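# Green block into blue bowl, tape measure onto pink plate

## Task

Place the green block inside the blue bowl and the red tape measure on top of the pink plate, and leave both released (no hand holding either) once they are there.

## Robot and tools

Robot: two arms, left_arm and right_arm, each ending in a five-jointed robotic hand (three fingers plus a thumb). right_arm has a right hand and left_arm a left hand that mirrors it. Bases in the scene frame: left_arm at (+0.010, +0.322, 0) m, right_arm at (-0.019, -0.317, 0) m, each turned only slightly about z.

Scene frame: origin at table-top height, halfway between the arms. +z is up, +x points out across the table, +y is toward left_arm. Image left/right does not match arm names. Reported hand positions and orientations can be a few cm off, more at long reach.

Hand point axes (right hand): +z runs along straight fingers toward the tips, +y points out of the palm face (the face sits at y = -0.062 m), +x runs across the palm away from the thumb. On the left hand +x points toward the thumb. A rigid mast behind the palm side of the wrist can strike objects. Fingers close toward the palm.

execute_actions(actions, cameras). actions is a list of actions run in sequence; each action lasts 0.5 s and is a table of at most 15 rows, one per 1/30 s control step. If fewer rows are given, the final row is repeated to fill out the 15 steps. Every row is one flat list of 48 numbers, each in [-1, 1], covering both arms even if one stays still. Order: left_arm dx, dy, dz, rx, ry, rz; then 16 left hand hinge goals; left current_limit; left speed; then the same 24 for right_arm.

Arm numbers (dx..rz) are offsets, not poses. They are measured along the scene frame axes from that arm's Hand target as it was when the action began. Each row in an action is measured from that same starting target, so rows do not stack within an action, but each new action starts from the updated target, so sending the same offset again moves further. Scale: 1.0 equals 0.6 m for dx, dy, dz and 180 degrees for the rotation. rx, ry, rz form one rotation vector, applied about the Hand target position. A translation longer than 1.0 is scaled down along its direction. Each step, the commanded orientation is limited to 40 degrees from the measured one. The hand often stops short of its target; an all-zero action re-requests it, and any remaining gap can be sent as a further offset. Very small moves may not start. A loaded arm sags below its target, so aim higher. To stop pressing into something, command the target back beyond where the hand point actually is.

Hand numbers are absolute goal angles, scaled linearly between each hinge's stops, in this order: index_abd, index_mcp, index_pip, index_dip, middle_abd, middle_mcp, middle_pip, middle_dip, ring_abd, ring_mcp, ring_pip, ring_dip, thumb_cmc, thumb_axl, thumb_mcp, thumb_ipl. Values for a straight hinge: _abd +0.00, _mcp +0.75, _pip +0.58, _dip +0.70, thumb_cmc +0.71, thumb_axl +0.68, thumb_mcp +0.23, thumb_ipl +0.17. Moving toward -1 bends the fingers toward the palm and swings the thumb round in front of the palm; _abd toward -1 swings a finger away from the thumb. A 0 is a real goal; to keep a hand unchanged, echo its hand_goal, hand_current_limit and hand_speed. current_limit maps -1..+1 to 0..550 mA (never below 11 mA) for all hand motors; speed sets motor goal speed as (speed+1)/2 of 8.5 rad/s. Initial values are +0.4 and -0.6; settings persist until changed. A finger grips only while its goal lies past the object's surface.

cameras: list of names (cam_head_left, cam_head_right, cam_high, cam_low, cam_left_wrist, cam_right_wrist, all 504x504), ["all"] for every camera, [] for none. If omitted or null, images come back only when actions is empty. An unknown name invalidates the call. A calibration per camera (K, distortion, T_world_to_cam in metres) is provided; fixed cameras may have shifted slightly, wrist images may lag arm motion.

zoom_image(camera, region): region is [x0, y0, x1, y1] pixels from the top-left corner, at most 504 wide and high, taken from that camera's most recent image.

finished_scene(scene): scene is the current scene's integer number. It closes the scene irreversibly; the objects must stay in place with the hands released.

Results: per arm, end_effector_position (m) and end_effector_quat_wxyz in the scene frame; Hand target (the clipped last command that the next offset builds on); joint positions, velocities (may say within noise), torques (including gravity; positive toward larger angles); per hand hand_goal, hand_measured (same scale), hand_current_ma (positive pushes toward -1), hand_state per motor (moving, goal, blocked, overload), hand_current_limit, hand_speed; motor temperatures; some mid-action end_effector_position samples.

Cautions: do not drop objects, release them while moving, slam into the table or heavy things, or push hard. Never let the two hands collide or grip each other. Nothing may end up off the table. Objects may occasionally get nudged by outside forces. A hand motor drawing 495 mA or more for 5 s in total shuts off for 10 s; avoid squeezing at high current for long. Holding loads, long reaches or pushing at unreachable targets heats joint motors: MOTOR HOT appears at 85 °C, and at 100 °C the arm goes limp for 30 s or more. Any arm stop discards hand commands sent meanwhile.

Each tool is called after ">>>" by a JSON object that holds its "api" and its "payload".

## Session

>>> {"api": "execute_actions", "payload": {"actions": []}}

Scene clock: 0.00 s.
left_arm: end_effector_position=(+0.1864, -0.1381, +0.1698) hand_goal=(+0.000, +0.754, +0.576, +0.696, +0.000, +0.754, +0.576, +0.696, +0.000, +0.754, +0.576, +0.696, +0.714, +0.678, +0.226, +0.168) hand_measured=(+0.000, +0.754, +0.576, +0.696, +0.000, +0.754, +0.576, +0.696, +0.000, +0.754, +0.576, +0.696, +0.714, +0.678, +0.226, +0.168) hand_current_ma=(+0, +0, +0, +0, +0, +0, +0, +0, +0, +0, +0, +0, +0, +0, +0, +0) hand_state=(goal, goal, goal, goal, goal, goal, goal, goal, goal, goal, goal, goal, overload, goal, goal, goal) hand_current_limit=0.40 hand_speed=-0.60 end_effector_quat_wxyz=(+0.334, +0.759, +0.532, +0.174) | right_arm: end_effector_position=(+0.4894, -0.3251, +0.3400) hand_goal=(+0.000, +0.754, +0.576, +0.696, +0.000, +0.754, +0.576, +0.696, +0.000, +0.754, +0.576, +0.696, +0.714, +0.678, +0.226, +0.168) hand_measured=(+0.000, +0.754, +0.576, +0.696, +0.000, +0.754, +0.576, +0.696, +0.000, +0.754, +0.576, +0.696, +0.714, +0.678, +0.226, +0.168) hand_current_ma=(+0, +0, +0, +0, +0, +0, +0, +0, +0, +0, +0, +0, +0, +0, +0, +0) hand_state=(goal, goal, goal, goal, goal, goal, goal, goal, goal, goal, goal, goal, goal, goal, goal, goal) hand_current_limit=0.40 hand_speed=-0.60 end_effector_quat_wxyz=(+0.165, +0.941, +0.107, +0.276)
Joint positions: left_arm=[-1.614 1.484 0.905 -0.566 -0.665 -1.067] | right_arm=[0.266 1.386 1.402 -1.057 0.406 1.511]
Joint velocities: within noise
Joint torques (N m): no reading
Motor temperatures (°C): left_arm=[24 20 20 24 21 19] | right_arm=[24 20 22 24 20 22]
Heat: left arm: hottest waist 24 °C; right arm: hottest waist 24 °C.
Hand target: left_arm +0.1827, -0.1506, +0.1883; +0.352, +0.753, +0.532, +0.161 | right_arm +0.4938, -0.3202, +0.3657; +0.160, +0.934, +0.104, +0.303

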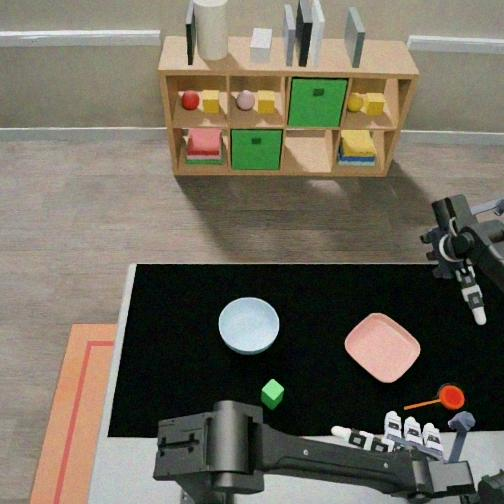

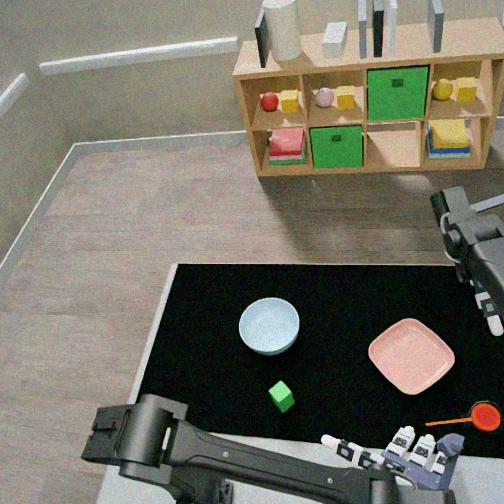

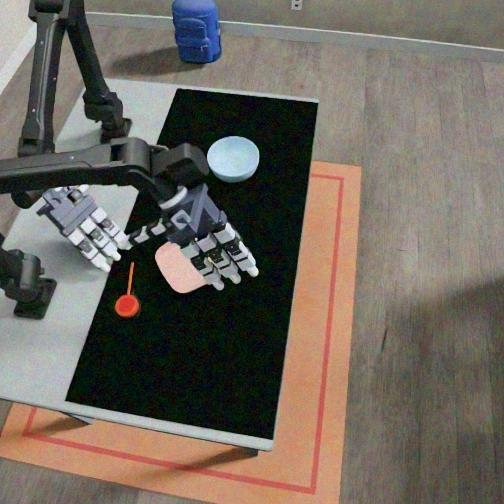

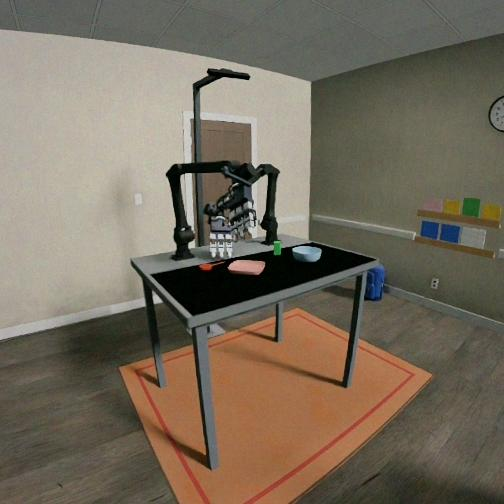

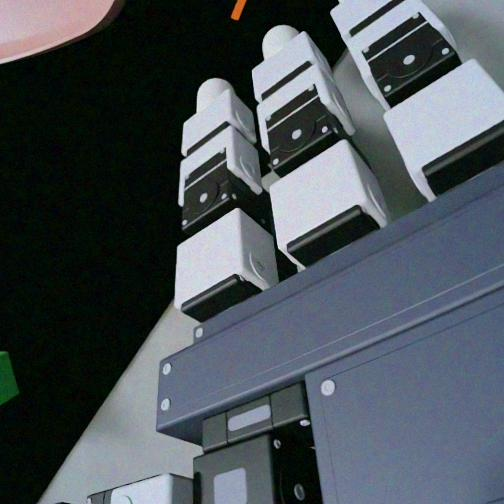

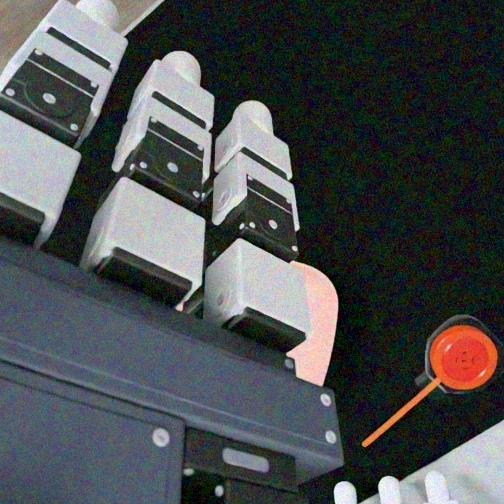

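>>> {"api": "zoom_image", "payload": {"camera": "cam_head_right", "region": [230, 280, 504, 504]}}

>>> {"api": "zoom_image", "payload": {"camera": "cam_high", "region": [60, 120, 300, 360]}}

>>> {"api": "zoom_image", "payload": {"camera": "cam_right_wrist", "region": [300, 260, 504, 504]}}

Scaled by 1.839 from the camera's 504x504 image, which has a finer 720x720 frame.

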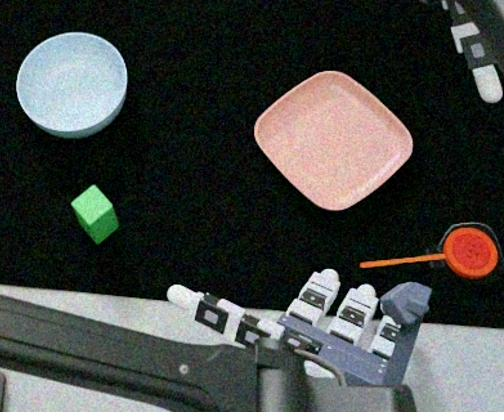

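Scaled by 2.100 from the camera's 504x504 image, which has a finer 720x720 frame.

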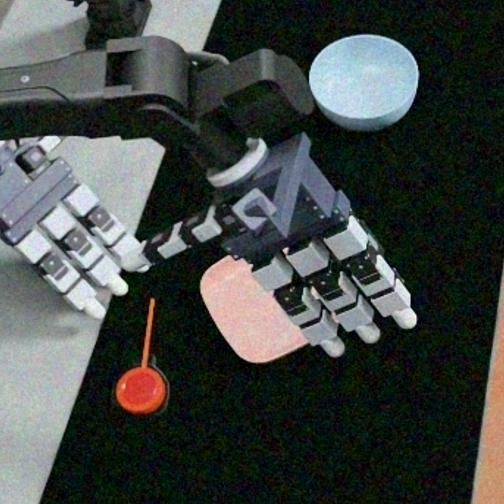

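Scaled by 2.066 from the camera's 504x504 image, which has a finer 720x720 frame.

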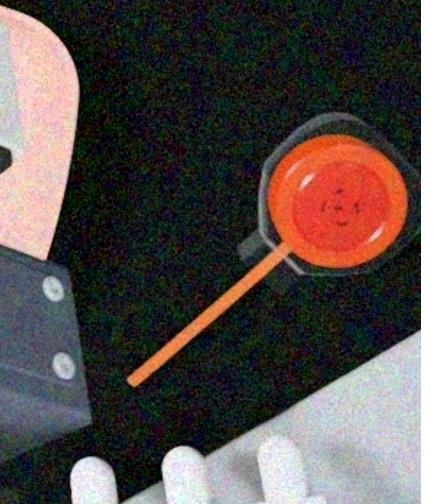

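>>> {"api": "zoom_image", "payload": {"camera": "cam_head_left", "region": [232, 352, 312, 432]}}

>>> {"api": "zoom_image", "payload": {"camera": "cam_head_left", "region": [390, 360, 490, 460]}}

>>> {"api": "zoom_image", "payload": {"camera": "cam_low", "region": [170, 220, 350, 300]}}

Scaled by 6.300 from the camera's 504x504 image, which has a finer 720x720 frame.

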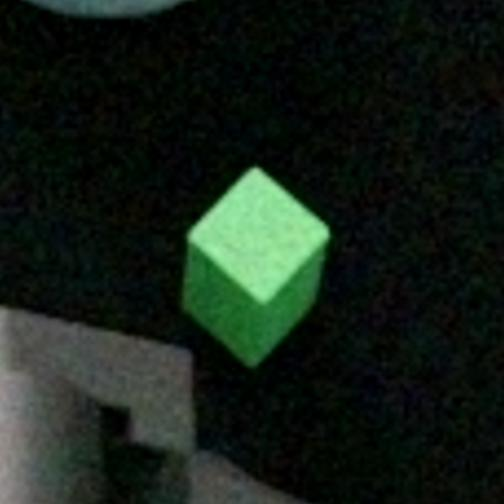

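Scaled by 5.040 from the camera's 504x504 image, which has a finer 720x720 frame.

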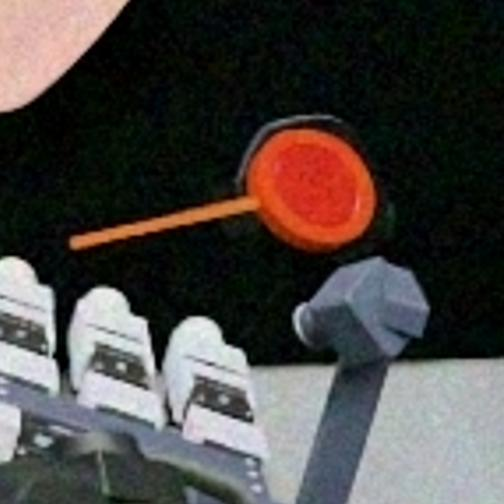

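Scaled by 2.800 from the camera's 504x504 image, which has a finer 720x720 frame.

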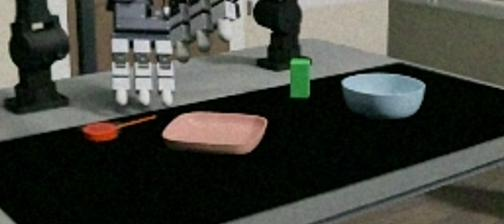

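>>> {"api": "zoom_image", "payload": {"camera": "cam_head_right", "region": [242, 357, 322, 437]}}

>>> {"api": "zoom_image", "payload": {"camera": "cam_head_right", "region": [404, 366, 504, 466]}}

>>> {"api": "zoom_image", "payload": {"camera": "cam_low", "region": [180, 230, 240, 290]}}

>>> {"api": "zoom_image", "payload": {"camera": "cam_high", "region": [90, 250, 170, 330]}}

Scaled by 6.300 from the camera's 504x504 image, which has a finer 720x720 frame.

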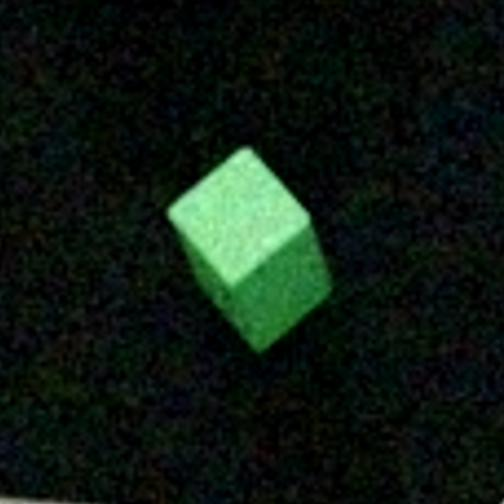

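Scaled by 5.040 from the camera's 504x504 image, which has a finer 720x720 frame.

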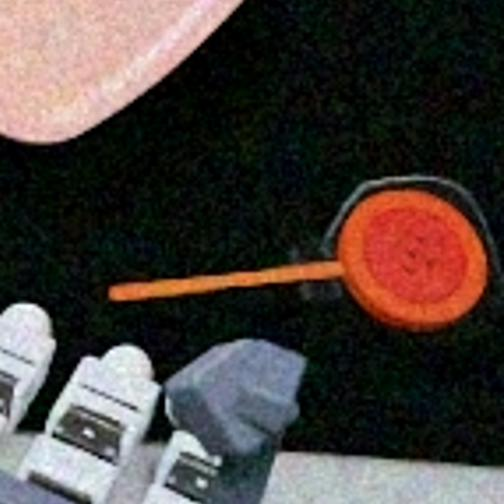

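Scaled by 8.400 from the camera's 504x504 image, which has a finer 720x720 frame.

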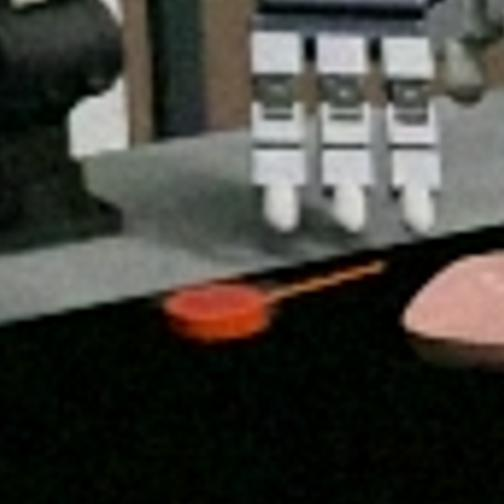

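Scaled by 6.300 from the camera's 504x504 image, which has a finer 720x720 frame.

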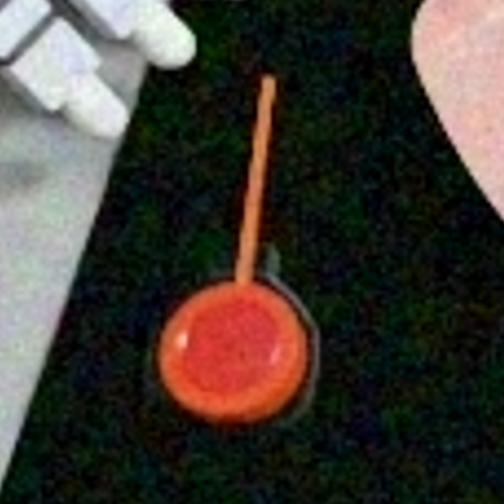

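>>> {"api": "execute_actions", "payload": {"actions": [[[0,0,0.25,0,0,0, 0,0.754,0.576,0.696,0,0.754,0.576,0.696,0,0.754,0.576,0.696,0.714,0.678,0.226,0.168,0.4,-0.6, 0,0,0,0,0,0, 0,0.411,-0.518,0.696,0,0.411,-0.518,0.696,0,0.411,-0.518,0.696,-0.571,0.677,0.112,0.168,0.4,-0.2]]]}}

Scene clock: 20.37 s.
left_arm: end_effector_position=(+0.1843, -0.1494, +0.3360) hand_goal=(+0.000, +0.754, +0.576, +0.696, +0.000, +0.754, +0.576, +0.696, +0.000, +0.754, +0.576, +0.696, +0.714, +0.678, +0.226, +0.168) hand_measured=(+0.000, +0.760, +0.576, +0.696, +0.000, +0.760, +0.576, +0.696, +0.000, +0.760, +0.576, +0.696, +1.000, +0.678, +0.222, +0.168) hand_current_ma=(+0, +14, +1, +0, +0, +13, +1, +0, +0, +14, +1, +0, +0, -1, -10, -1) hand_state=(goal, goal, goal, goal, goal, goal, goal, goal, goal, goal, goal, goal, overload, goal, goal, goal) hand_current_limit=0.40 hand_speed=-0.60 end_effector_quat_wxyz=(+0.355, +0.753, +0.530, +0.162) | right_arm: end_effector_position=(+0.4894, -0.3220, +0.3400) hand_goal=(+0.000, +0.412, -0.518, +0.696, +0.000, +0.412, -0.518, +0.696, +0.000, +0.412, -0.518, +0.696, -0.570, +0.678, +0.112, +0.168) hand_measured=(+0.000, +0.424, -0.512, +0.696, +0.000, +0.424, -0.512, +0.696, +0.000, +0.424, -0.510, +0.696, -0.560, +0.678, +0.110, +0.168) hand_current_ma=(+0, +35, +15, +0, +0, +36, +14, +0, +0, +34, +17, +0, +28, -1, -3, -1) hand_state=(goal, goal, goal, goal, goal, goal, goal, goal, goal, goal, goal, goal, goal, goal, goal, goal) hand_current_limit=0.40 hand_speed=-0.20 end_effector_quat_wxyz=(+0.165, +0.940, +0.110, +0.277)
Joint positions: left_arm=[-1.619 1.336 1.207 -0.96 -0.667 -1.055] | right_arm=[0.272 1.386 1.402 -1.057 0.406 1.511]
Joint torques (N m): left_arm=[-1.85 -10.23 9.52 -0.06 -0.65 -0.05] | right_arm=[-0.85 -10.05 12.93 1.17 0.63 -0.08]
Heat: left arm: hottest waist 24 °C; right arm: hottest elbow 26 °C.
Hand target: left_arm +0.1827, -0.1506, +0.3383; +0.352, +0.753, +0.532, +0.161 | right_arm +0.4938, -0.3202, +0.3657; +0.160, +0.934, +0.104, +0.303
Off the commanded pose: left_arm 0.003 m, 0 deg | right_arm 0.026 m, 3 deg.
Step readings (end_effector_position of left_arm | right_arm):
0: (+0.1864, -0.1381, +0.1698) | (+0.4894, -0.3251, +0.3400)
1: (+0.1856, -0.1359, +0.1744) | (+0.4894, -0.3251, +0.3400)
2: (+0.1849, -0.1316, +0.1852) | (+0.4894, -0.3242, +0.3400)
4: (+0.1848, -0.1265, +0.2247) | (+0.4894, -0.3211, +0.3400)
8: (+0.1856, -0.1363, +0.3176) | (+0.4894, -0.3204, +0.3400)
15: (+0.1842, -0.1459, +0.3454) | (+0.4894, -0.3220, +0.3400)

>>> {"api": "execute_actions", "payload": {"actions": [[[0.327,0.456,0,0,0,0.222, 0,0.754,0.576,0.696,0,0.754,0.576,0.696,0,0.754,0.576,0.696,0.714,0.678,0.226,0.168,0.4,-0.6, 0,0,0,0,0,0, 0,0.425,-0.562,0.696,0,0.425,-0.562,0.696,0,0.425,-0.562,0.696,-0.571,0.677,0.112,0.168,0.4,-0.2]],[[0.067,0.4725,0,0,0,0.222, 0,0.754,0.576,0.696,0,0.754,0.576,0.696,0,0.754,0.576,0.696,0.714,0.678,0.226,0.168,0.4,-0.6, -0.133,0.031,-0.064,0.155,0.0833,0.0310, 0,0.425,-0.562,0.696,0,0.425,-0.562,0.696,0,0.425,-0.562,0.696,-0.571,0.677,0.112,0.168,0.4,-0.2]],[[-0.232,0.391,0,0,0,0.222, 0,0.754,0.576,0.696,0,0.754,0.576,0.696,0,0.754,0.576,0.696,0.714,0.678,0.226,0.168,0.4,-0.6, -0.133,0.031,-0.064,0.155,0.0833,0.0310, 0,0.425,-0.562,0.696,0,0.425,-0.562,0.696,0,0.425,-0.562,0.696,-0.571,0.677,0.112,0.168,0.4,-0.2]]], "cameras": ["cam_head_left","cam_high"]}}

Scene clock: 25.77 s.
left_arm: end_effector_position=(+0.2666, +0.6318, +0.3140) hand_goal=(+0.000, +0.754, +0.576, +0.696, +0.000, +0.754, +0.576, +0.696, +0.000, +0.754, +0.576, +0.696, +0.714, +0.678, +0.226, +0.168) hand_measured=(+0.000, +0.758, +0.578, +0.696, +0.000, +0.758, +0.578, +0.696, +0.000, +0.758, +0.578, +0.696, +1.000, +0.678, +0.224, +0.168) hand_current_ma=(-1, +9, +3, +0, -1, +7, +4, +0, -1, +9, +4, +0, +0, -1, -6, -1) hand_state=(goal, goal, goal, goal, goal, goal, goal, goal, goal, goal, goal, goal, overload, goal, goal, goal) hand_current_limit=0.40 hand_speed=-0.60 end_effector_quat_wxyz=(+0.009, -0.074, +0.924, +0.375) | right_arm: end_effector_position=(+0.3359, -0.2895, +0.2834) hand_goal=(+0.000, +0.426, -0.562, +0.696, +0.000, +0.426, -0.562, +0.696, +0.000, +0.426, -0.562, +0.696, -0.570, +0.678, +0.112, +0.168) hand_measured=(+0.000, +0.426, -0.558, +0.696, +0.000, +0.426, -0.558, +0.696, +0.000, +0.426, -0.558, +0.696, -0.568, +0.678, +0.108, +0.168) hand_current_ma=(+0, -1, +10, +0, +0, -1, +9, +0, +0, -2, +10, +0, +5, -1, -12, -1) hand_state=(goal, goal, goal, goal, goal, goal, goal, goal, goal, goal, goal, goal, goal, goal, goal, goal) hand_current_limit=0.40 hand_speed=-0.20 end_effector_quat_wxyz=(-0.346, +0.932, +0.060, +0.088)
Joint positions: left_arm=[0.369 1.135 1.002 -1.106 -0.708 -1.189] | right_arm=[-0.074 1.215 1.308 -1.553 -0.723 1.423]
Joint torques (N m): left_arm=[-1.73 -7.24 12.29 1.13 -0.67 0.15] | right_arm=[0.91 -6.53 9.47 -0.5 -0.85 -0.12]
Motor temperatures (°C): left_arm=[24 21 24 24 22 19] | right_arm=[24 20 27 24 21 22]
Heat: left arm: hottest waist 24 °C; right arm: hottest elbow 27 °C.
Hand target: left_arm +0.2800, +0.6410, +0.3383; +0.038, -0.084, +0.918, +0.385 | right_arm +0.3341, -0.2830, +0.2889; -0.350, +0.930, +0.074, +0.088
Off the commanded pose: left_arm 0.029 m, 4 deg | right_arm 0.009 m, 2 deg.
Step readings (end_effector_position of left_arm | right_arm):
0: (+0.1843, -0.1494, +0.3360) | (+0.4894, -0.3220, +0.3400)
1: (+0.1934, -0.1335, +0.3366) | (+0.4894, -0.3220, +0.3400)
2: (+0.2113, -0.1056, +0.3361) | (+0.4894, -0.3220, +0.3400)
4: (+0.2726, -0.0220, +0.3253) | (+0.4894, -0.3220, +0.3400)
8: (+0.3680, +0.1335, +0.3176) | (+0.4894, -0.3220, +0.3400)
15: (+0.3784, +0.1407, +0.3240) | (+0.4894, -0.3220, +0.3400)
16: (+0.3758, +0.1509, +0.3248) | (+0.4839, -0.3126, +0.3264)
17: (+0.3779, +0.1779, +0.3269) | (+0.4741, -0.2926, +0.3077)
19: (+0.3880, +0.2670, +0.3266) | (+0.4412, -0.2711, +0.2940)
23: (+0.3893, +0.4170, +0.3239) | (+0.4185, -0.2894, +0.3122)
30: (+0.4015, +0.4176, +0.3219) | (+0.4139, -0.3075, +0.3163)
31: (+0.3933, +0.4243, +0.3238) | (+0.4050, -0.2932, +0.3090)
32: (+0.3781, +0.4473, +0.3257) | (+0.3907, -0.2656, +0.3018)
34: (+0.3324, +0.5211, +0.3267) | (+0.3565, -0.2492, +0.2943)
38: (+0.2451, +0.6319, +0.3221) | (+0.3344, -0.2814, +0.2835)
45: (+0.2576, +0.6372, +0.3141) | (+0.3350, -0.2894, +0.2833)
Images, in order (width x height): cam_head_left 504x504, cam_high 504x504.

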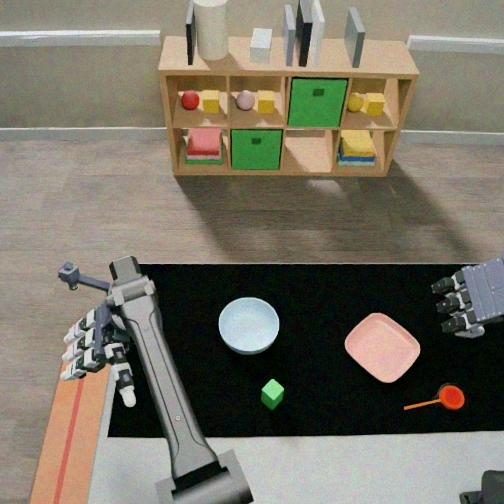

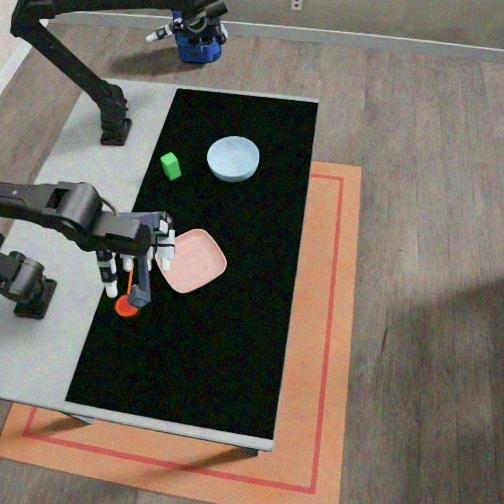

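>>> {"api": "execute_actions", "payload": {"actions": [[[0,0,0,0,0,0, 0,0.754,0.576,0.696,0,0.754,0.576,0.696,0,0.754,0.576,0.696,0.714,0.678,0.226,0.168,0.4,-0.6, -0.1325,0.0305,-0.20,0.154,0.0834,0.0313, 0,0.425,-0.562,0.696,0,0.425,-0.562,0.696,0,0.425,-0.562,0.696,-0.571,0.677,0.112,0.168,0.4,-0.2]],[[0,0,0,0,0,0, 0,0.754,0.576,0.696,0,0.754,0.576,0.696,0,0.754,0.576,0.696,0.714,0.678,0.226,0.168,0.4,-0.6, 0,0,0,0,0,0, 0,0.425,-0.562,0.696,0,0.425,-0.562,0.696,0,0.425,-0.562,0.696,-0.571,0.677,0.112,0.168,0.4,-0.2]]], "cameras": ["cam_head_left","cam_head_right","cam_high","cam_right_wrist","cam_low"]}}

Scene clock: 27.70 s.
left_arm: end_effector_position=(+0.2667, +0.6318, +0.3141) hand_goal=(+0.000, +0.754, +0.576, +0.696, +0.000, +0.754, +0.576, +0.696, +0.000, +0.754, +0.576, +0.696, +0.714, +0.678, +0.226, +0.168) hand_measured=(+0.000, +0.758, +0.578, +0.696, +0.000, +0.758, +0.578, +0.696, +0.000, +0.758, +0.578, +0.696, +1.000, +0.678, +0.224, +0.168) hand_current_ma=(-1, +9, +3, +0, -1, +7, +4, +0, -1, +9, +4, +0, +0, -1, -6, -1) hand_state=(goal, goal, goal, goal, goal, goal, goal, goal, goal, goal, goal, goal, overload, goal, goal, goal) hand_current_limit=0.40 hand_speed=-0.60 end_effector_quat_wxyz=(+0.009, -0.074, +0.924, +0.375) | right_arm: end_effector_position=(+0.2421, -0.2646, +0.1506) hand_goal=(+0.000, +0.426, -0.562, +0.696, +0.000, +0.426, -0.562, +0.696, +0.000, +0.426, -0.562, +0.696, -0.570, +0.678, +0.112, +0.168) hand_measured=(+0.000, +0.422, -0.560, +0.696, +0.000, +0.420, -0.560, +0.696, +0.000, +0.420, -0.558, +0.696, -0.572, +0.678, +0.110, +0.168) hand_current_ma=(-1, -11, +6, +0, -1, -13, +5, +0, -1, -13, +6, +0, -3, -1, -6, +0) hand_state=(goal, goal, goal, goal, goal, goal, goal, goal, goal, goal, goal, goal, goal, goal, goal, goal) hand_current_limit=0.40 hand_speed=-0.20 end_effector_quat_wxyz=(-0.539, +0.842, -0.006, -0.023)
Joint positions: left_arm=[0.369 1.135 1.002 -1.106 -0.708 -1.187] | right_arm=[-0.245 1.302 0.897 -1.689 -1.067 1.039]
Joint torques (N m): left_arm=[-1.14 -7.06 12.55 1.11 -0.69 0.17] | right_arm=[0.44 -7.59 10.5 -1.13 -0.67 -0.07]
Heat: left arm: hottest waist 24 °C; right arm: hottest elbow 27 °C.
Hand target: left_arm +0.2800, +0.6410, +0.3383; +0.038, -0.084, +0.918, +0.385 | right_arm +0.2547, -0.2648, +0.1689; -0.572, +0.818, +0.050, -0.035
Off the commanded pose: left_arm 0.029 m, 4 deg | right_arm 0.022 m, 8 deg.
joint sent to its limit (right arm) — joint 4 (wrist pitch), lower limit. The joint targets are off in position and orientation.
Step readings (end_effector_position of left_arm | right_arm):
0: (+0.2667, +0.6318, +0.3141) | (+0.3359, -0.2895, +0.2834)
1: (+0.2667, +0.6318, +0.3141) | (+0.3288, -0.2771, +0.2775)
2: (+0.2667, +0.6318, +0.3141) | (+0.3182, -0.2515, +0.2733)
4: (+0.2667, +0.6318, +0.3141) | (+0.2809, -0.2468, +0.2329)
8: (+0.2667, +0.6318, +0.3141) | (+0.2320, -0.2631, +0.1588)
15: (+0.2667, +0.6318, +0.3141) | (+0.2398, -0.2643, +0.1512)
16: (+0.2667, +0.6318, +0.3141) | (+0.2402, -0.2644, +0.1511)
17: (+0.2667, +0.6318, +0.3141) | (+0.2406, -0.2644, +0.1510)
19: (+0.2667, +0.6318, +0.3141) | (+0.2411, -0.2645, +0.1508)
23: (+0.2667, +0.6318, +0.3141) | (+0.2416, -0.2645, +0.1507)
30: (+0.2667, +0.6318, +0.3141) | (+0.2420, -0.2646, +0.1506)
camera_calibration:
cam_right_wrist: T_world_to_cam=[[-0.791164, -0.280321, -0.543581, 0.231765], [-0.432774, -0.371428, 0.821431, -0.150029], [-0.432165, 0.885134, 0.172545, 0.442704], [0, 0, 0, 1]] pos_world=[0.309757, -0.382609, 0.172835]
Images, in order (width x height): cam_head_left 504x504, cam_head_right 504x504, cam_high 504x504, cam_low 504x504, cam_right_wrist 504x504.

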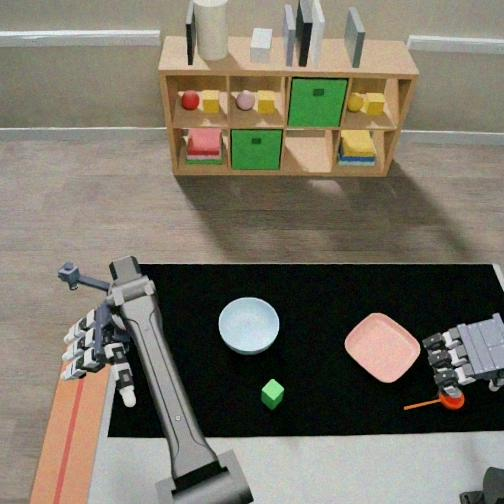

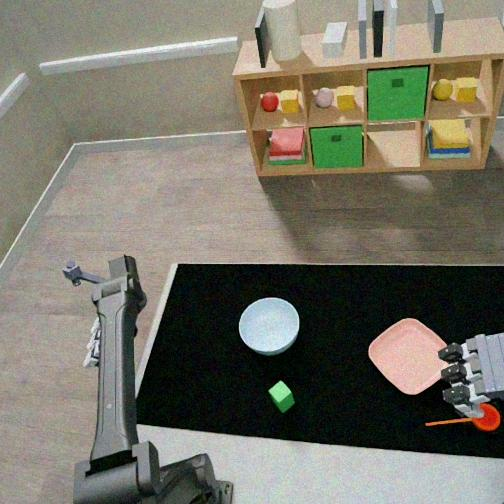

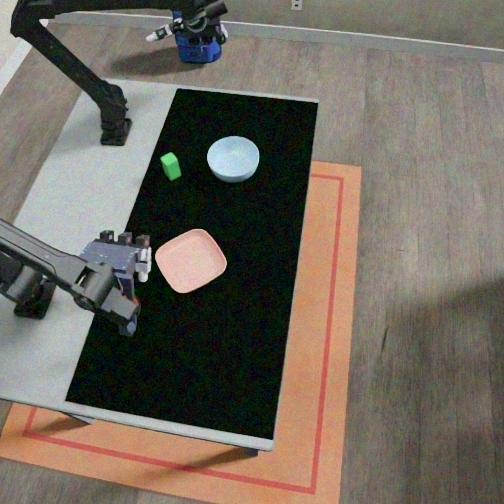

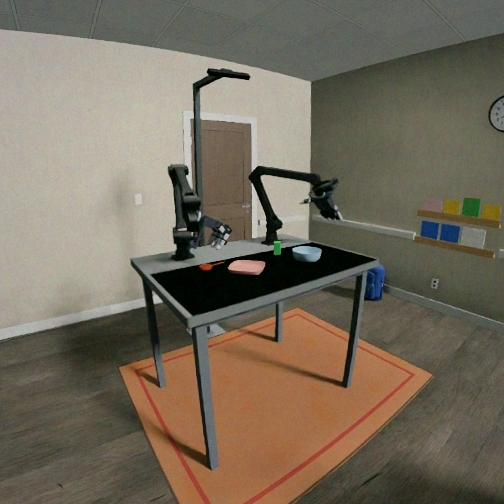

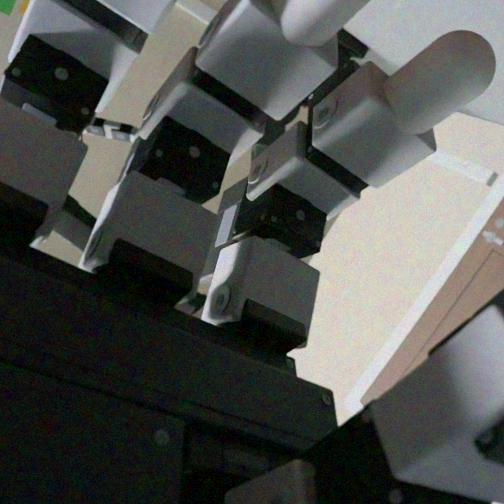

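>>> {"api": "zoom_image", "payload": {"camera": "cam_head_left", "region": [390, 300, 504, 414]}}

>>> {"api": "zoom_image", "payload": {"camera": "cam_head_right", "region": [404, 320, 504, 440]}}

>>> {"api": "zoom_image", "payload": {"camera": "cam_high", "region": [60, 220, 180, 340]}}

>>> {"api": "zoom_image", "payload": {"camera": "cam_low", "region": [180, 205, 260, 285]}}

Scaled by 4.421 from the camera's 504x504 image, which has a finer 720x720 frame.

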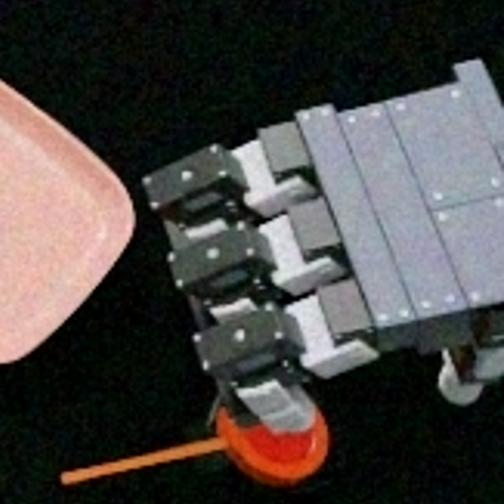

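Scaled by 4.200 from the camera's 504x504 image, which has a finer 720x720 frame.

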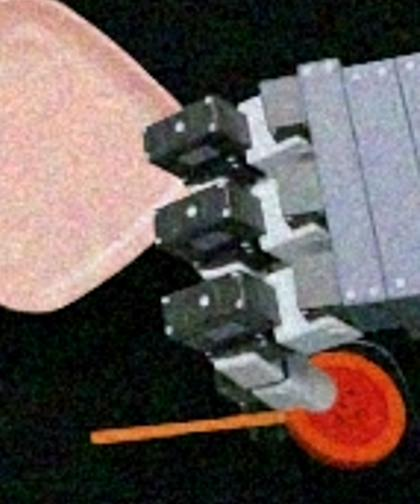

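Scaled by 4.200 from the camera's 504x504 image, which has a finer 720x720 frame.

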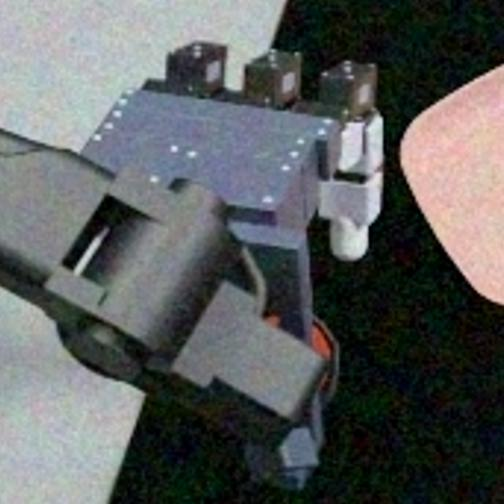

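Scaled by 6.300 from the camera's 504x504 image, which has a finer 720x720 frame.

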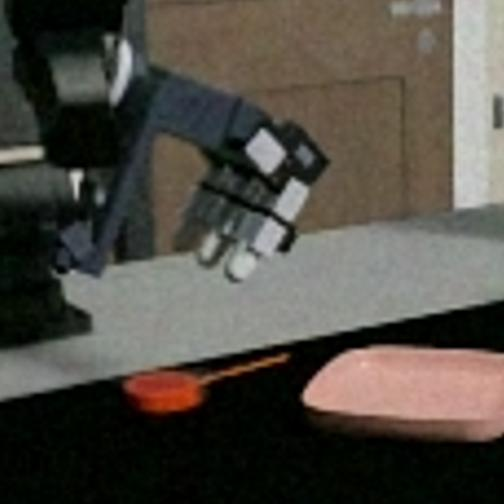

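>>> {"api": "execute_actions", "payload": {"actions": [[[0,0,0,0,0,0, 0,0.754,0.576,0.696,0,0.754,0.576,0.696,0,0.754,0.576,0.696,0.714,0.678,0.226,0.168,0.4,-0.6, 0,0.009,-0.115,0,0,0, 0,0.507,-0.591,0.696,0,0.507,-0.591,0.696,0,0.507,-0.591,0.696,-0.571,0.677,0.191,0.168,0.4,-0.2]]], "cameras": ["cam_head_left","cam_head_right"]}}

>>> {"api": "zoom_image", "payload": {"camera": "cam_head_left", "region": [404, 320, 504, 420]}}

>>> {"api": "zoom_image", "payload": {"camera": "cam_head_right", "region": [404, 340, 504, 440]}}

Scene clock: 33.47 s.
left_arm: end_effector_position=(+0.2667, +0.6318, +0.3141) hand_goal=(+0.000, +0.754, +0.576, +0.696, +0.000, +0.754, +0.576, +0.696, +0.000, +0.754, +0.576, +0.696, +0.714, +0.678, +0.226, +0.168) hand_measured=(+0.000, +0.758, +0.578, +0.696, +0.000, +0.758, +0.578, +0.696, +0.000, +0.758, +0.578, +0.696, +1.000, +0.678, +0.224, +0.168) hand_current_ma=(-1, +9, +3, +0, -1, +7, +4, +0, -1, +9, +4, +0, +0, -1, -6, -1) hand_state=(goal, goal, goal, goal, goal, goal, goal, goal, goal, goal, goal, goal, overload, goal, goal, goal) hand_current_limit=0.40 hand_speed=-0.60 end_effector_quat_wxyz=(+0.009, -0.074, +0.924, +0.375) | right_arm: end_effector_position=(+0.2513, -0.2600, +0.0920) hand_goal=(+0.000, +0.508, -0.590, +0.696, +0.000, +0.508, -0.590, +0.696, +0.000, +0.508, -0.590, +0.696, -0.570, +0.678, +0.192, +0.168) hand_measured=(+0.000, +0.498, -0.586, +0.696, +0.000, +0.498, -0.586, +0.696, +0.000, +0.498, -0.586, +0.696, -0.572, +0.678, +0.188, +0.168) hand_current_ma=(-1, -29, +10, +0, -1, -29, +9, +0, -1, -27, +11, +0, -2, -1, -12, +0) hand_state=(goal, goal, goal, goal, goal, goal, goal, goal, goal, goal, goal, goal, goal, goal, goal, goal) hand_current_limit=0.40 hand_speed=-0.20 end_effector_quat_wxyz=(-0.572, +0.818, +0.036, -0.045)
Joint positions: left_arm=[0.369 1.135 1.002 -1.106 -0.708 -1.187] | right_arm=[-0.243 1.509 0.866 -1.689 -1.08 0.783]
Joint torques (N m): left_arm=[-1.61 -7.3 12.44 1.16 -0.66 0.2] | right_arm=[0.38 -8.23 6.27 -1.48 -0.63 -0.02]
Heat: left arm: hottest elbow 25 °C; right arm: hottest elbow 27 °C.
Hand target: left_arm +0.2800, +0.6410, +0.3383; +0.038, -0.084, +0.918, +0.385 | right_arm +0.2547, -0.2593, +0.0999; -0.572, +0.818, +0.050, -0.035
Off the commanded pose: left_arm 0.029 m, 4 deg | right_arm 0.009 m, 2 deg.
joint sent to its limit (right arm) — joint 4 (wrist pitch), lower limit. The joint targets are off in position, not in orientation.
Step readings (end_effector_position of left_arm | right_arm):
0: (+0.2667, +0.6318, +0.3141) | (+0.2421, -0.2646, +0.1506)
1: (+0.2667, +0.6318, +0.3141) | (+0.2430, -0.2644, +0.1480)
2: (+0.2667, +0.6318, +0.3141) | (+0.2456, -0.2634, +0.1429)
4: (+0.2667, +0.6318, +0.3141) | (+0.2476, -0.2617, +0.1252)
8: (+0.2667, +0.6318, +0.3141) | (+0.2469, -0.2601, +0.0952)
15: (+0.2667, +0.6318, +0.3141) | (+0.2502, -0.2600, +0.0919)
Images, in order (width x height): cam_head_left 504x504, cam_head_right 504x504.

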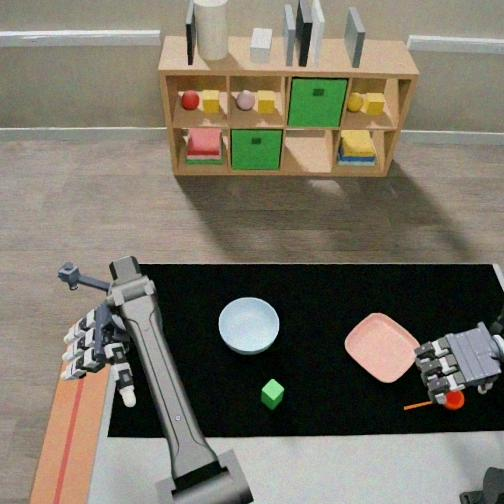

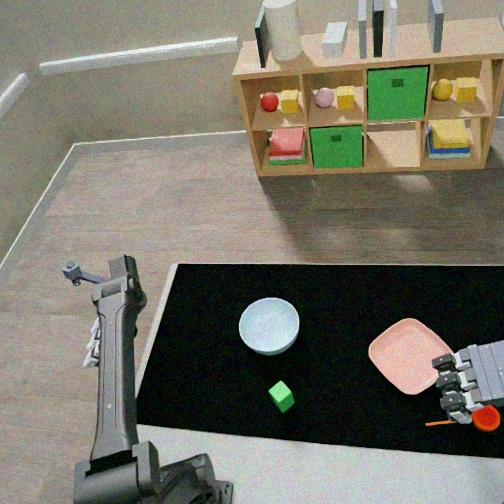

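Scaled by 5.040 from the camera's 504x504 image, which has a finer 720x720 frame.

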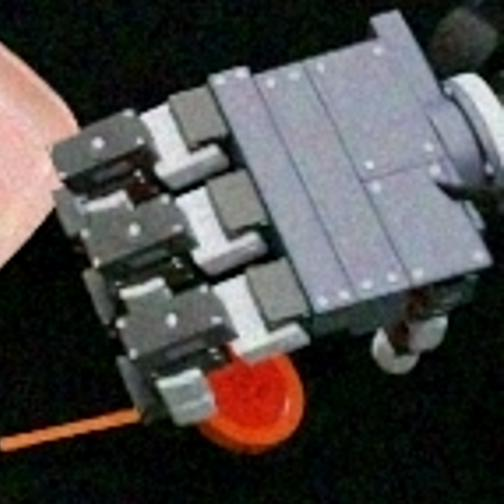

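Scaled by 5.040 from the camera's 504x504 image, which has a finer 720x720 frame.

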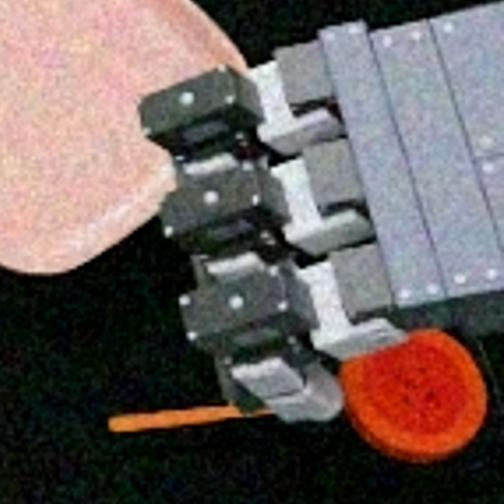

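>>> {"api": "execute_actions", "payload": {"actions": [[[0,0,0,0,0,0, 0,0.754,0.576,0.696,0,0.754,0.576,0.696,0,0.754,0.576,0.696,0.714,0.678,0.226,0.168,0.4,-0.6, 0,0,-0.08,0,0,0, 0,0.507,-0.591,0.696,0,0.507,-0.591,0.696,0,0.507,-0.591,0.696,-0.571,0.677,0.191,0.168,0.4,-0.2]]], "cameras": ["cam_head_left","cam_head_right","cam_low"]}}

>>> {"api": "zoom_image", "payload": {"camera": "cam_head_left", "region": [404, 330, 504, 430]}}

>>> {"api": "zoom_image", "payload": {"camera": "cam_head_right", "region": [404, 350, 504, 450]}}

>>> {"api": "zoom_image", "payload": {"camera": "cam_low", "region": [180, 225, 240, 285]}}

Scene clock: 35.40 s.
left_arm: end_effector_position=(+0.2667, +0.6318, +0.3141) hand_goal=(+0.000, +0.754, +0.576, +0.696, +0.000, +0.754, +0.576, +0.696, +0.000, +0.754, +0.576, +0.696, +0.714, +0.678, +0.226, +0.168) hand_measured=(+0.000, +0.758, +0.578, +0.696, +0.000, +0.758, +0.578, +0.696, +0.000, +0.758, +0.578, +0.696, +1.000, +0.678, +0.224, +0.168) hand_current_ma=(-1, +9, +3, +0, -1, +7, +4, +0, -1, +9, +4, +0, +0, -1, -6, -1) hand_state=(goal, goal, goal, goal, goal, goal, goal, goal, goal, goal, goal, goal, overload, goal, goal, goal) hand_current_limit=0.40 hand_speed=-0.60 end_effector_quat_wxyz=(+0.009, -0.074, +0.924, +0.375) | right_arm: end_effector_position=(+0.2468, -0.2586, +0.0518) hand_goal=(+0.000, +0.508, -0.590, +0.696, +0.000, +0.508, -0.590, +0.696, +0.000, +0.508, -0.590, +0.696, -0.570, +0.678, +0.192, +0.168) hand_measured=(+0.000, +0.500, -0.586, +0.696, +0.000, +0.500, -0.586, +0.696, +0.000, +0.500, -0.586, +0.696, -0.572, +0.678, +0.188, +0.168) hand_current_ma=(-1, -21, +8, +0, -1, -23, +8, +0, -1, -21, +9, +0, -2, -1, -10, +0) hand_state=(goal, goal, goal, goal, goal, goal, goal, goal, goal, goal, goal, goal, goal, goal, goal, goal) hand_current_limit=0.40 hand_speed=-0.20 end_effector_quat_wxyz=(-0.575, +0.816, +0.034, -0.050)
Joint positions: left_arm=[0.369 1.135 1.002 -1.106 -0.708 -1.187] | right_arm=[-0.243 1.59 0.817 -1.581 -1.081 0.771]
Joint torques (N m): left_arm=[-1.61 -7.53 12.42 1.06 -0.67 0.17] | right_arm=[0.15 -7.24 5.38 -0.42 -0.62 -0.02]
Heat: left arm: hottest elbow 25 °C; right arm: hottest elbow 27 °C.
Hand target: left_arm +0.2800, +0.6410, +0.3383; +0.038, -0.084, +0.918, +0.385 | right_arm +0.2546, -0.2593, +0.0519; -0.572, +0.818, +0.050, -0.035
Off the commanded pose: left_arm 0.029 m, 4 deg | right_arm 0.008 m, 3 deg.
Step readings (end_effector_position of left_arm | right_arm):
0: (+0.2667, +0.6318, +0.3141) | (+0.2513, -0.2600, +0.0920)
1: (+0.2667, +0.6318, +0.3141) | (+0.2516, -0.2596, +0.0883)
2: (+0.2667, +0.6318, +0.3141) | (+0.2541, -0.2604, +0.0824)
4: (+0.2667, +0.6318, +0.3141) | (+0.2518, -0.2598, +0.0693)
8: (+0.2667, +0.6318, +0.3141) | (+0.2462, -0.2585, +0.0530)
15: (+0.2667, +0.6318, +0.3141) | (+0.2468, -0.2586, +0.0518)
Images, in order (width x height): cam_head_left 504x504, cam_head_right 504x504, cam_low 504x504.

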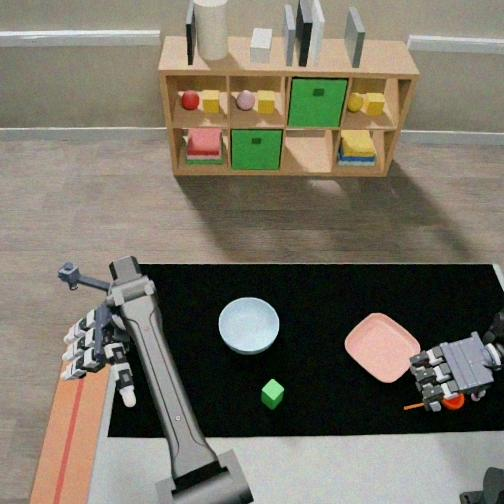

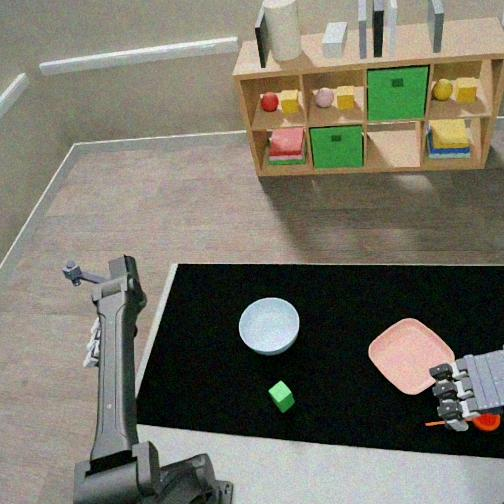

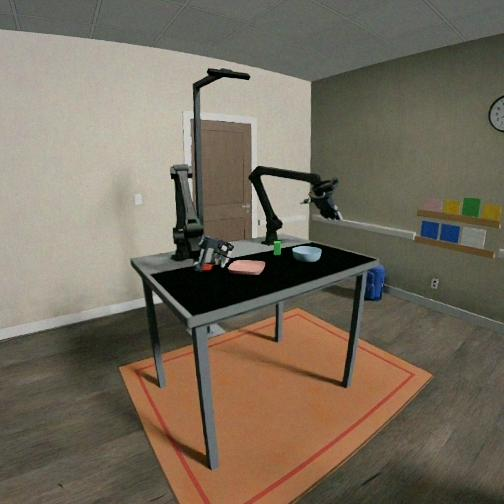

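Scaled by 5.040 from the camera's 504x504 image, which has a finer 720x720 frame.

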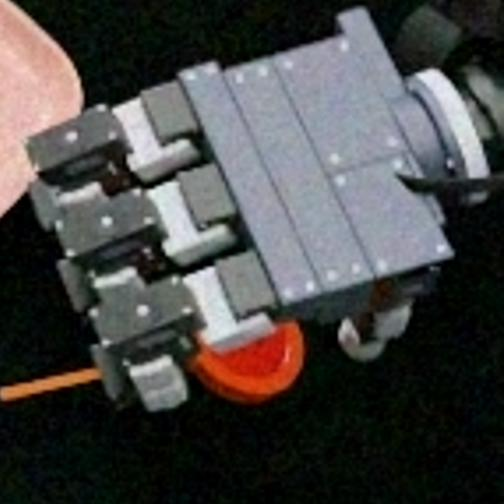

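Scaled by 5.040 from the camera's 504x504 image, which has a finer 720x720 frame.

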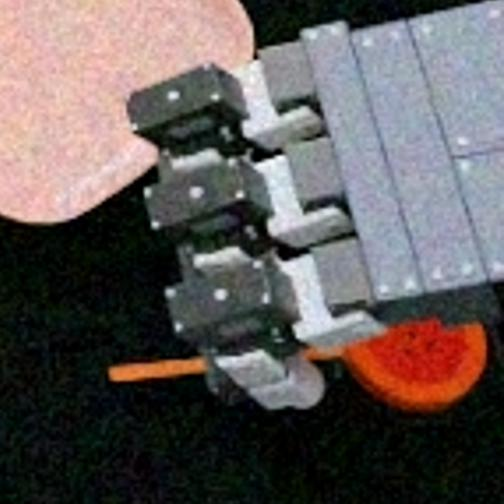

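Scaled by 8.400 from the camera's 504x504 image, which has a finer 720x720 frame.

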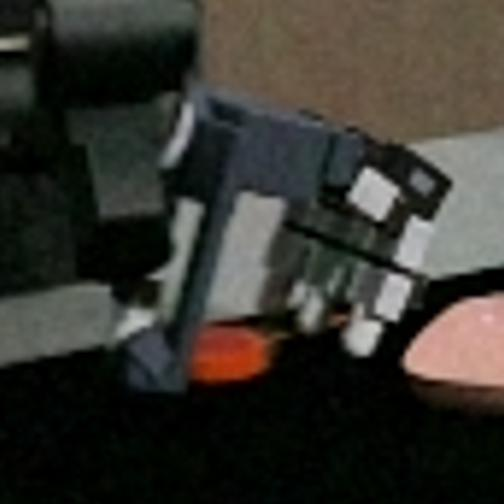

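>>> {"api": "execute_actions", "payload": {"actions": [[[0,0,0,0,0,0, 0,0.754,0.576,0.696,0,0.754,0.576,0.696,0,0.754,0.576,0.696,0.714,0.678,0.226,0.168,0.4,-0.6, 0.0087,-0.002,-0.015,0,0,0, 0,0.507,-0.591,0.696,0,0.507,-0.591,0.696,0,0.3,-1,0.696,-0.671,0.677,0.191,0.168,0.4,-0.2]],[[0,0,0,0,0,0, 0,0.754,0.576,0.696,0,0.754,0.576,0.696,0,0.754,0.576,0.696,0.714,0.678,0.226,0.168,0.4,-0.6, 0,0,-0.007,0,0,0, 0,0.507,-0.591,0.696,0,0.507,-0.591,0.696,0,0.3,-1,0.696,-0.671,0.677,0.191,0.168,0.4,-0.2]]], "cameras": ["cam_head_left","cam_head_right","cam_low"]}}

>>> {"api": "zoom_image", "payload": {"camera": "cam_head_right", "region": [404, 350, 504, 450]}}

>>> {"api": "zoom_image", "payload": {"camera": "cam_low", "region": [180, 225, 240, 285]}}

Scene clock: 37.57 s.
left_arm: end_effector_position=(+0.2667, +0.6318, +0.3141) hand_goal=(+0.000, +0.754, +0.576, +0.696, +0.000, +0.754, +0.576, +0.696, +0.000, +0.754, +0.576, +0.696, +0.714, +0.678, +0.226, +0.168) hand_measured=(+0.000, +0.758, +0.578, +0.696, +0.000, +0.758, +0.578, +0.696, +0.000, +0.758, +0.578, +0.696, +1.000, +0.678, +0.224, +0.168) hand_current_ma=(-1, +9, +3, +0, -1, +7, +4, +0, -1, +9, +4, +0, +0, -1, -6, -1) hand_state=(goal, goal, goal, goal, goal, goal, goal, goal, goal, goal, goal, goal, overload, goal, goal, goal) hand_current_limit=0.40 hand_speed=-0.60 end_effector_quat_wxyz=(+0.009, -0.074, +0.924, +0.375) | right_arm: end_effector_position=(+0.2515, -0.2597, +0.0414) hand_goal=(+0.000, +0.508, -0.590, +0.696, +0.000, +0.508, -0.590, +0.696, +0.000, +0.300, -1.000, +0.696, -0.670, +0.678, +0.192, +0.168) hand_measured=(+0.000, +0.502, -0.586, +0.696, +0.000, +0.500, -0.586, +0.696, +0.000, +0.298, -0.992, +0.696, -0.668, +0.678, +0.188, +0.168) hand_current_ma=(-1, -16, +8, +0, -1, -23, +8, +0, -1, -2, +19, +0, +6, -1, -10, +0) hand_state=(goal, goal, goal, goal, goal, goal, goal, goal, goal, goal, goal, goal, goal, goal, goal, goal) hand_current_limit=0.40 hand_speed=-0.20 end_effector_quat_wxyz=(-0.574, +0.817, +0.037, -0.046)
Joint positions: left_arm=[0.369 1.135 1.002 -1.106 -0.708 -1.187] | right_arm=[-0.243 1.616 0.817 -1.544 -1.081 0.77]
Joint torques (N m): left_arm=[-1.44 -7.24 12.41 1.17 -0.68 0.17] | right_arm=[0.26 -6.48 5.29 -0.46 -0.6 -0.05]
Heat: left arm: hottest elbow 25 °C; right arm: hottest elbow 26 °C.
Hand target: left_arm +0.2800, +0.6410, +0.3383; +0.038, -0.084, +0.918, +0.385 | right_arm +0.2599, -0.2605, +0.0387; -0.572, +0.818, +0.050, -0.035
Off the commanded pose: left_arm 0.029 m, 4 deg | right_arm 0.009 m, 2 deg.
Step readings (end_effector_position of left_arm | right_arm):
0: (+0.2667, +0.6318, +0.3141) | (+0.2468, -0.2586, +0.0518)
1: (+0.2667, +0.6318, +0.3141) | (+0.2474, -0.2588, +0.0510)
2: (+0.2667, +0.6318, +0.3141) | (+0.2484, -0.2590, +0.0499)
4: (+0.2667, +0.6318, +0.3141) | (+0.2495, -0.2592, +0.0470)
8: (+0.2667, +0.6318, +0.3141) | (+0.2496, -0.2593, +0.0448)
15: (+0.2667, +0.6318, +0.3141) | (+0.2497, -0.2593, +0.0447)
16: (+0.2667, +0.6318, +0.3141) | (+0.2501, -0.2594, +0.0445)
17: (+0.2667, +0.6318, +0.3141) | (+0.2506, -0.2595, +0.0437)
19: (+0.2667, +0.6318, +0.3141) | (+0.2512, -0.2596, +0.0424)
23: (+0.2667, +0.6318, +0.3141) | (+0.2514, -0.2597, +0.0414)
30: (+0.2667, +0.6318, +0.3141) | (+0.2515, -0.2597, +0.0414)
Images, in order (width x height): cam_head_left 504x504, cam_head_right 504x504, cam_low 504x504.

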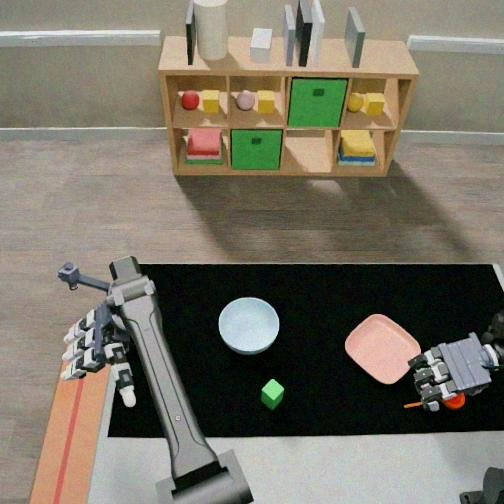

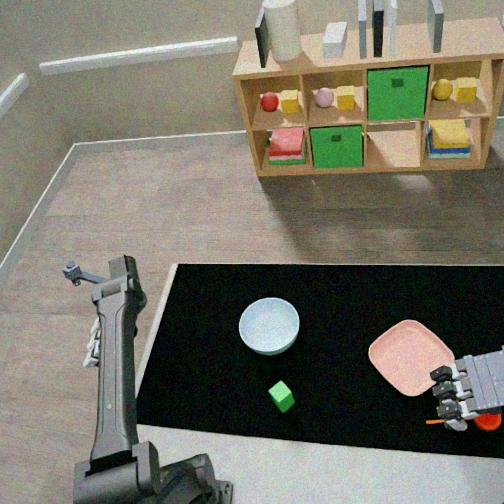

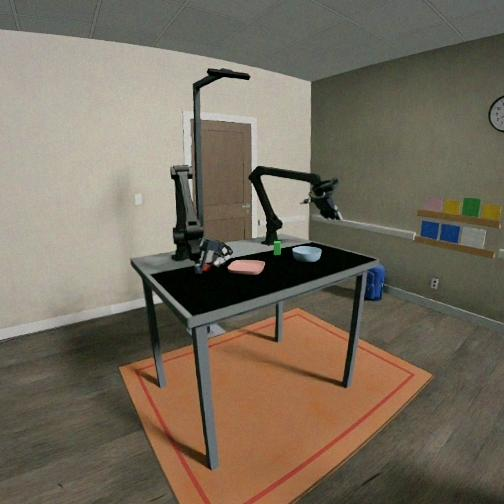

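Scaled by 5.040 from the camera's 504x504 image, which has a finer 720x720 frame.

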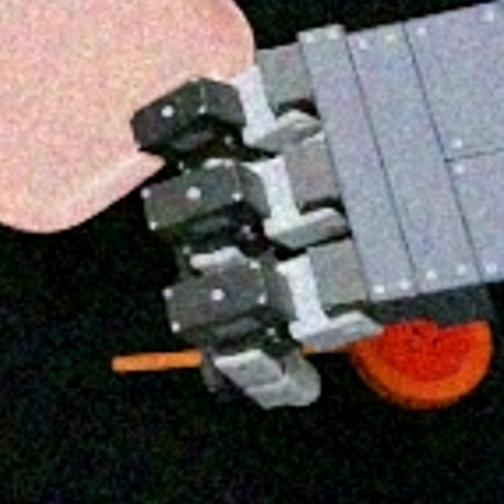

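Scaled by 8.400 from the camera's 504x504 image, which has a finer 720x720 frame.

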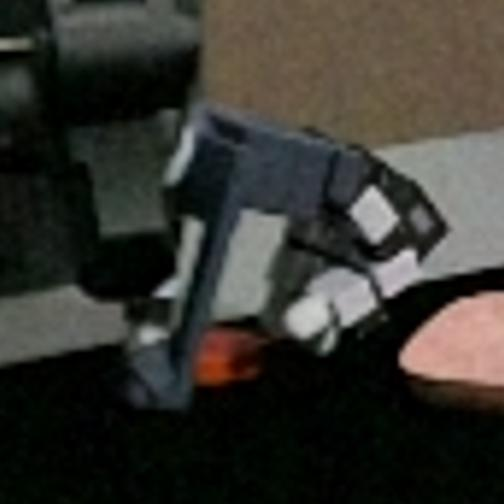

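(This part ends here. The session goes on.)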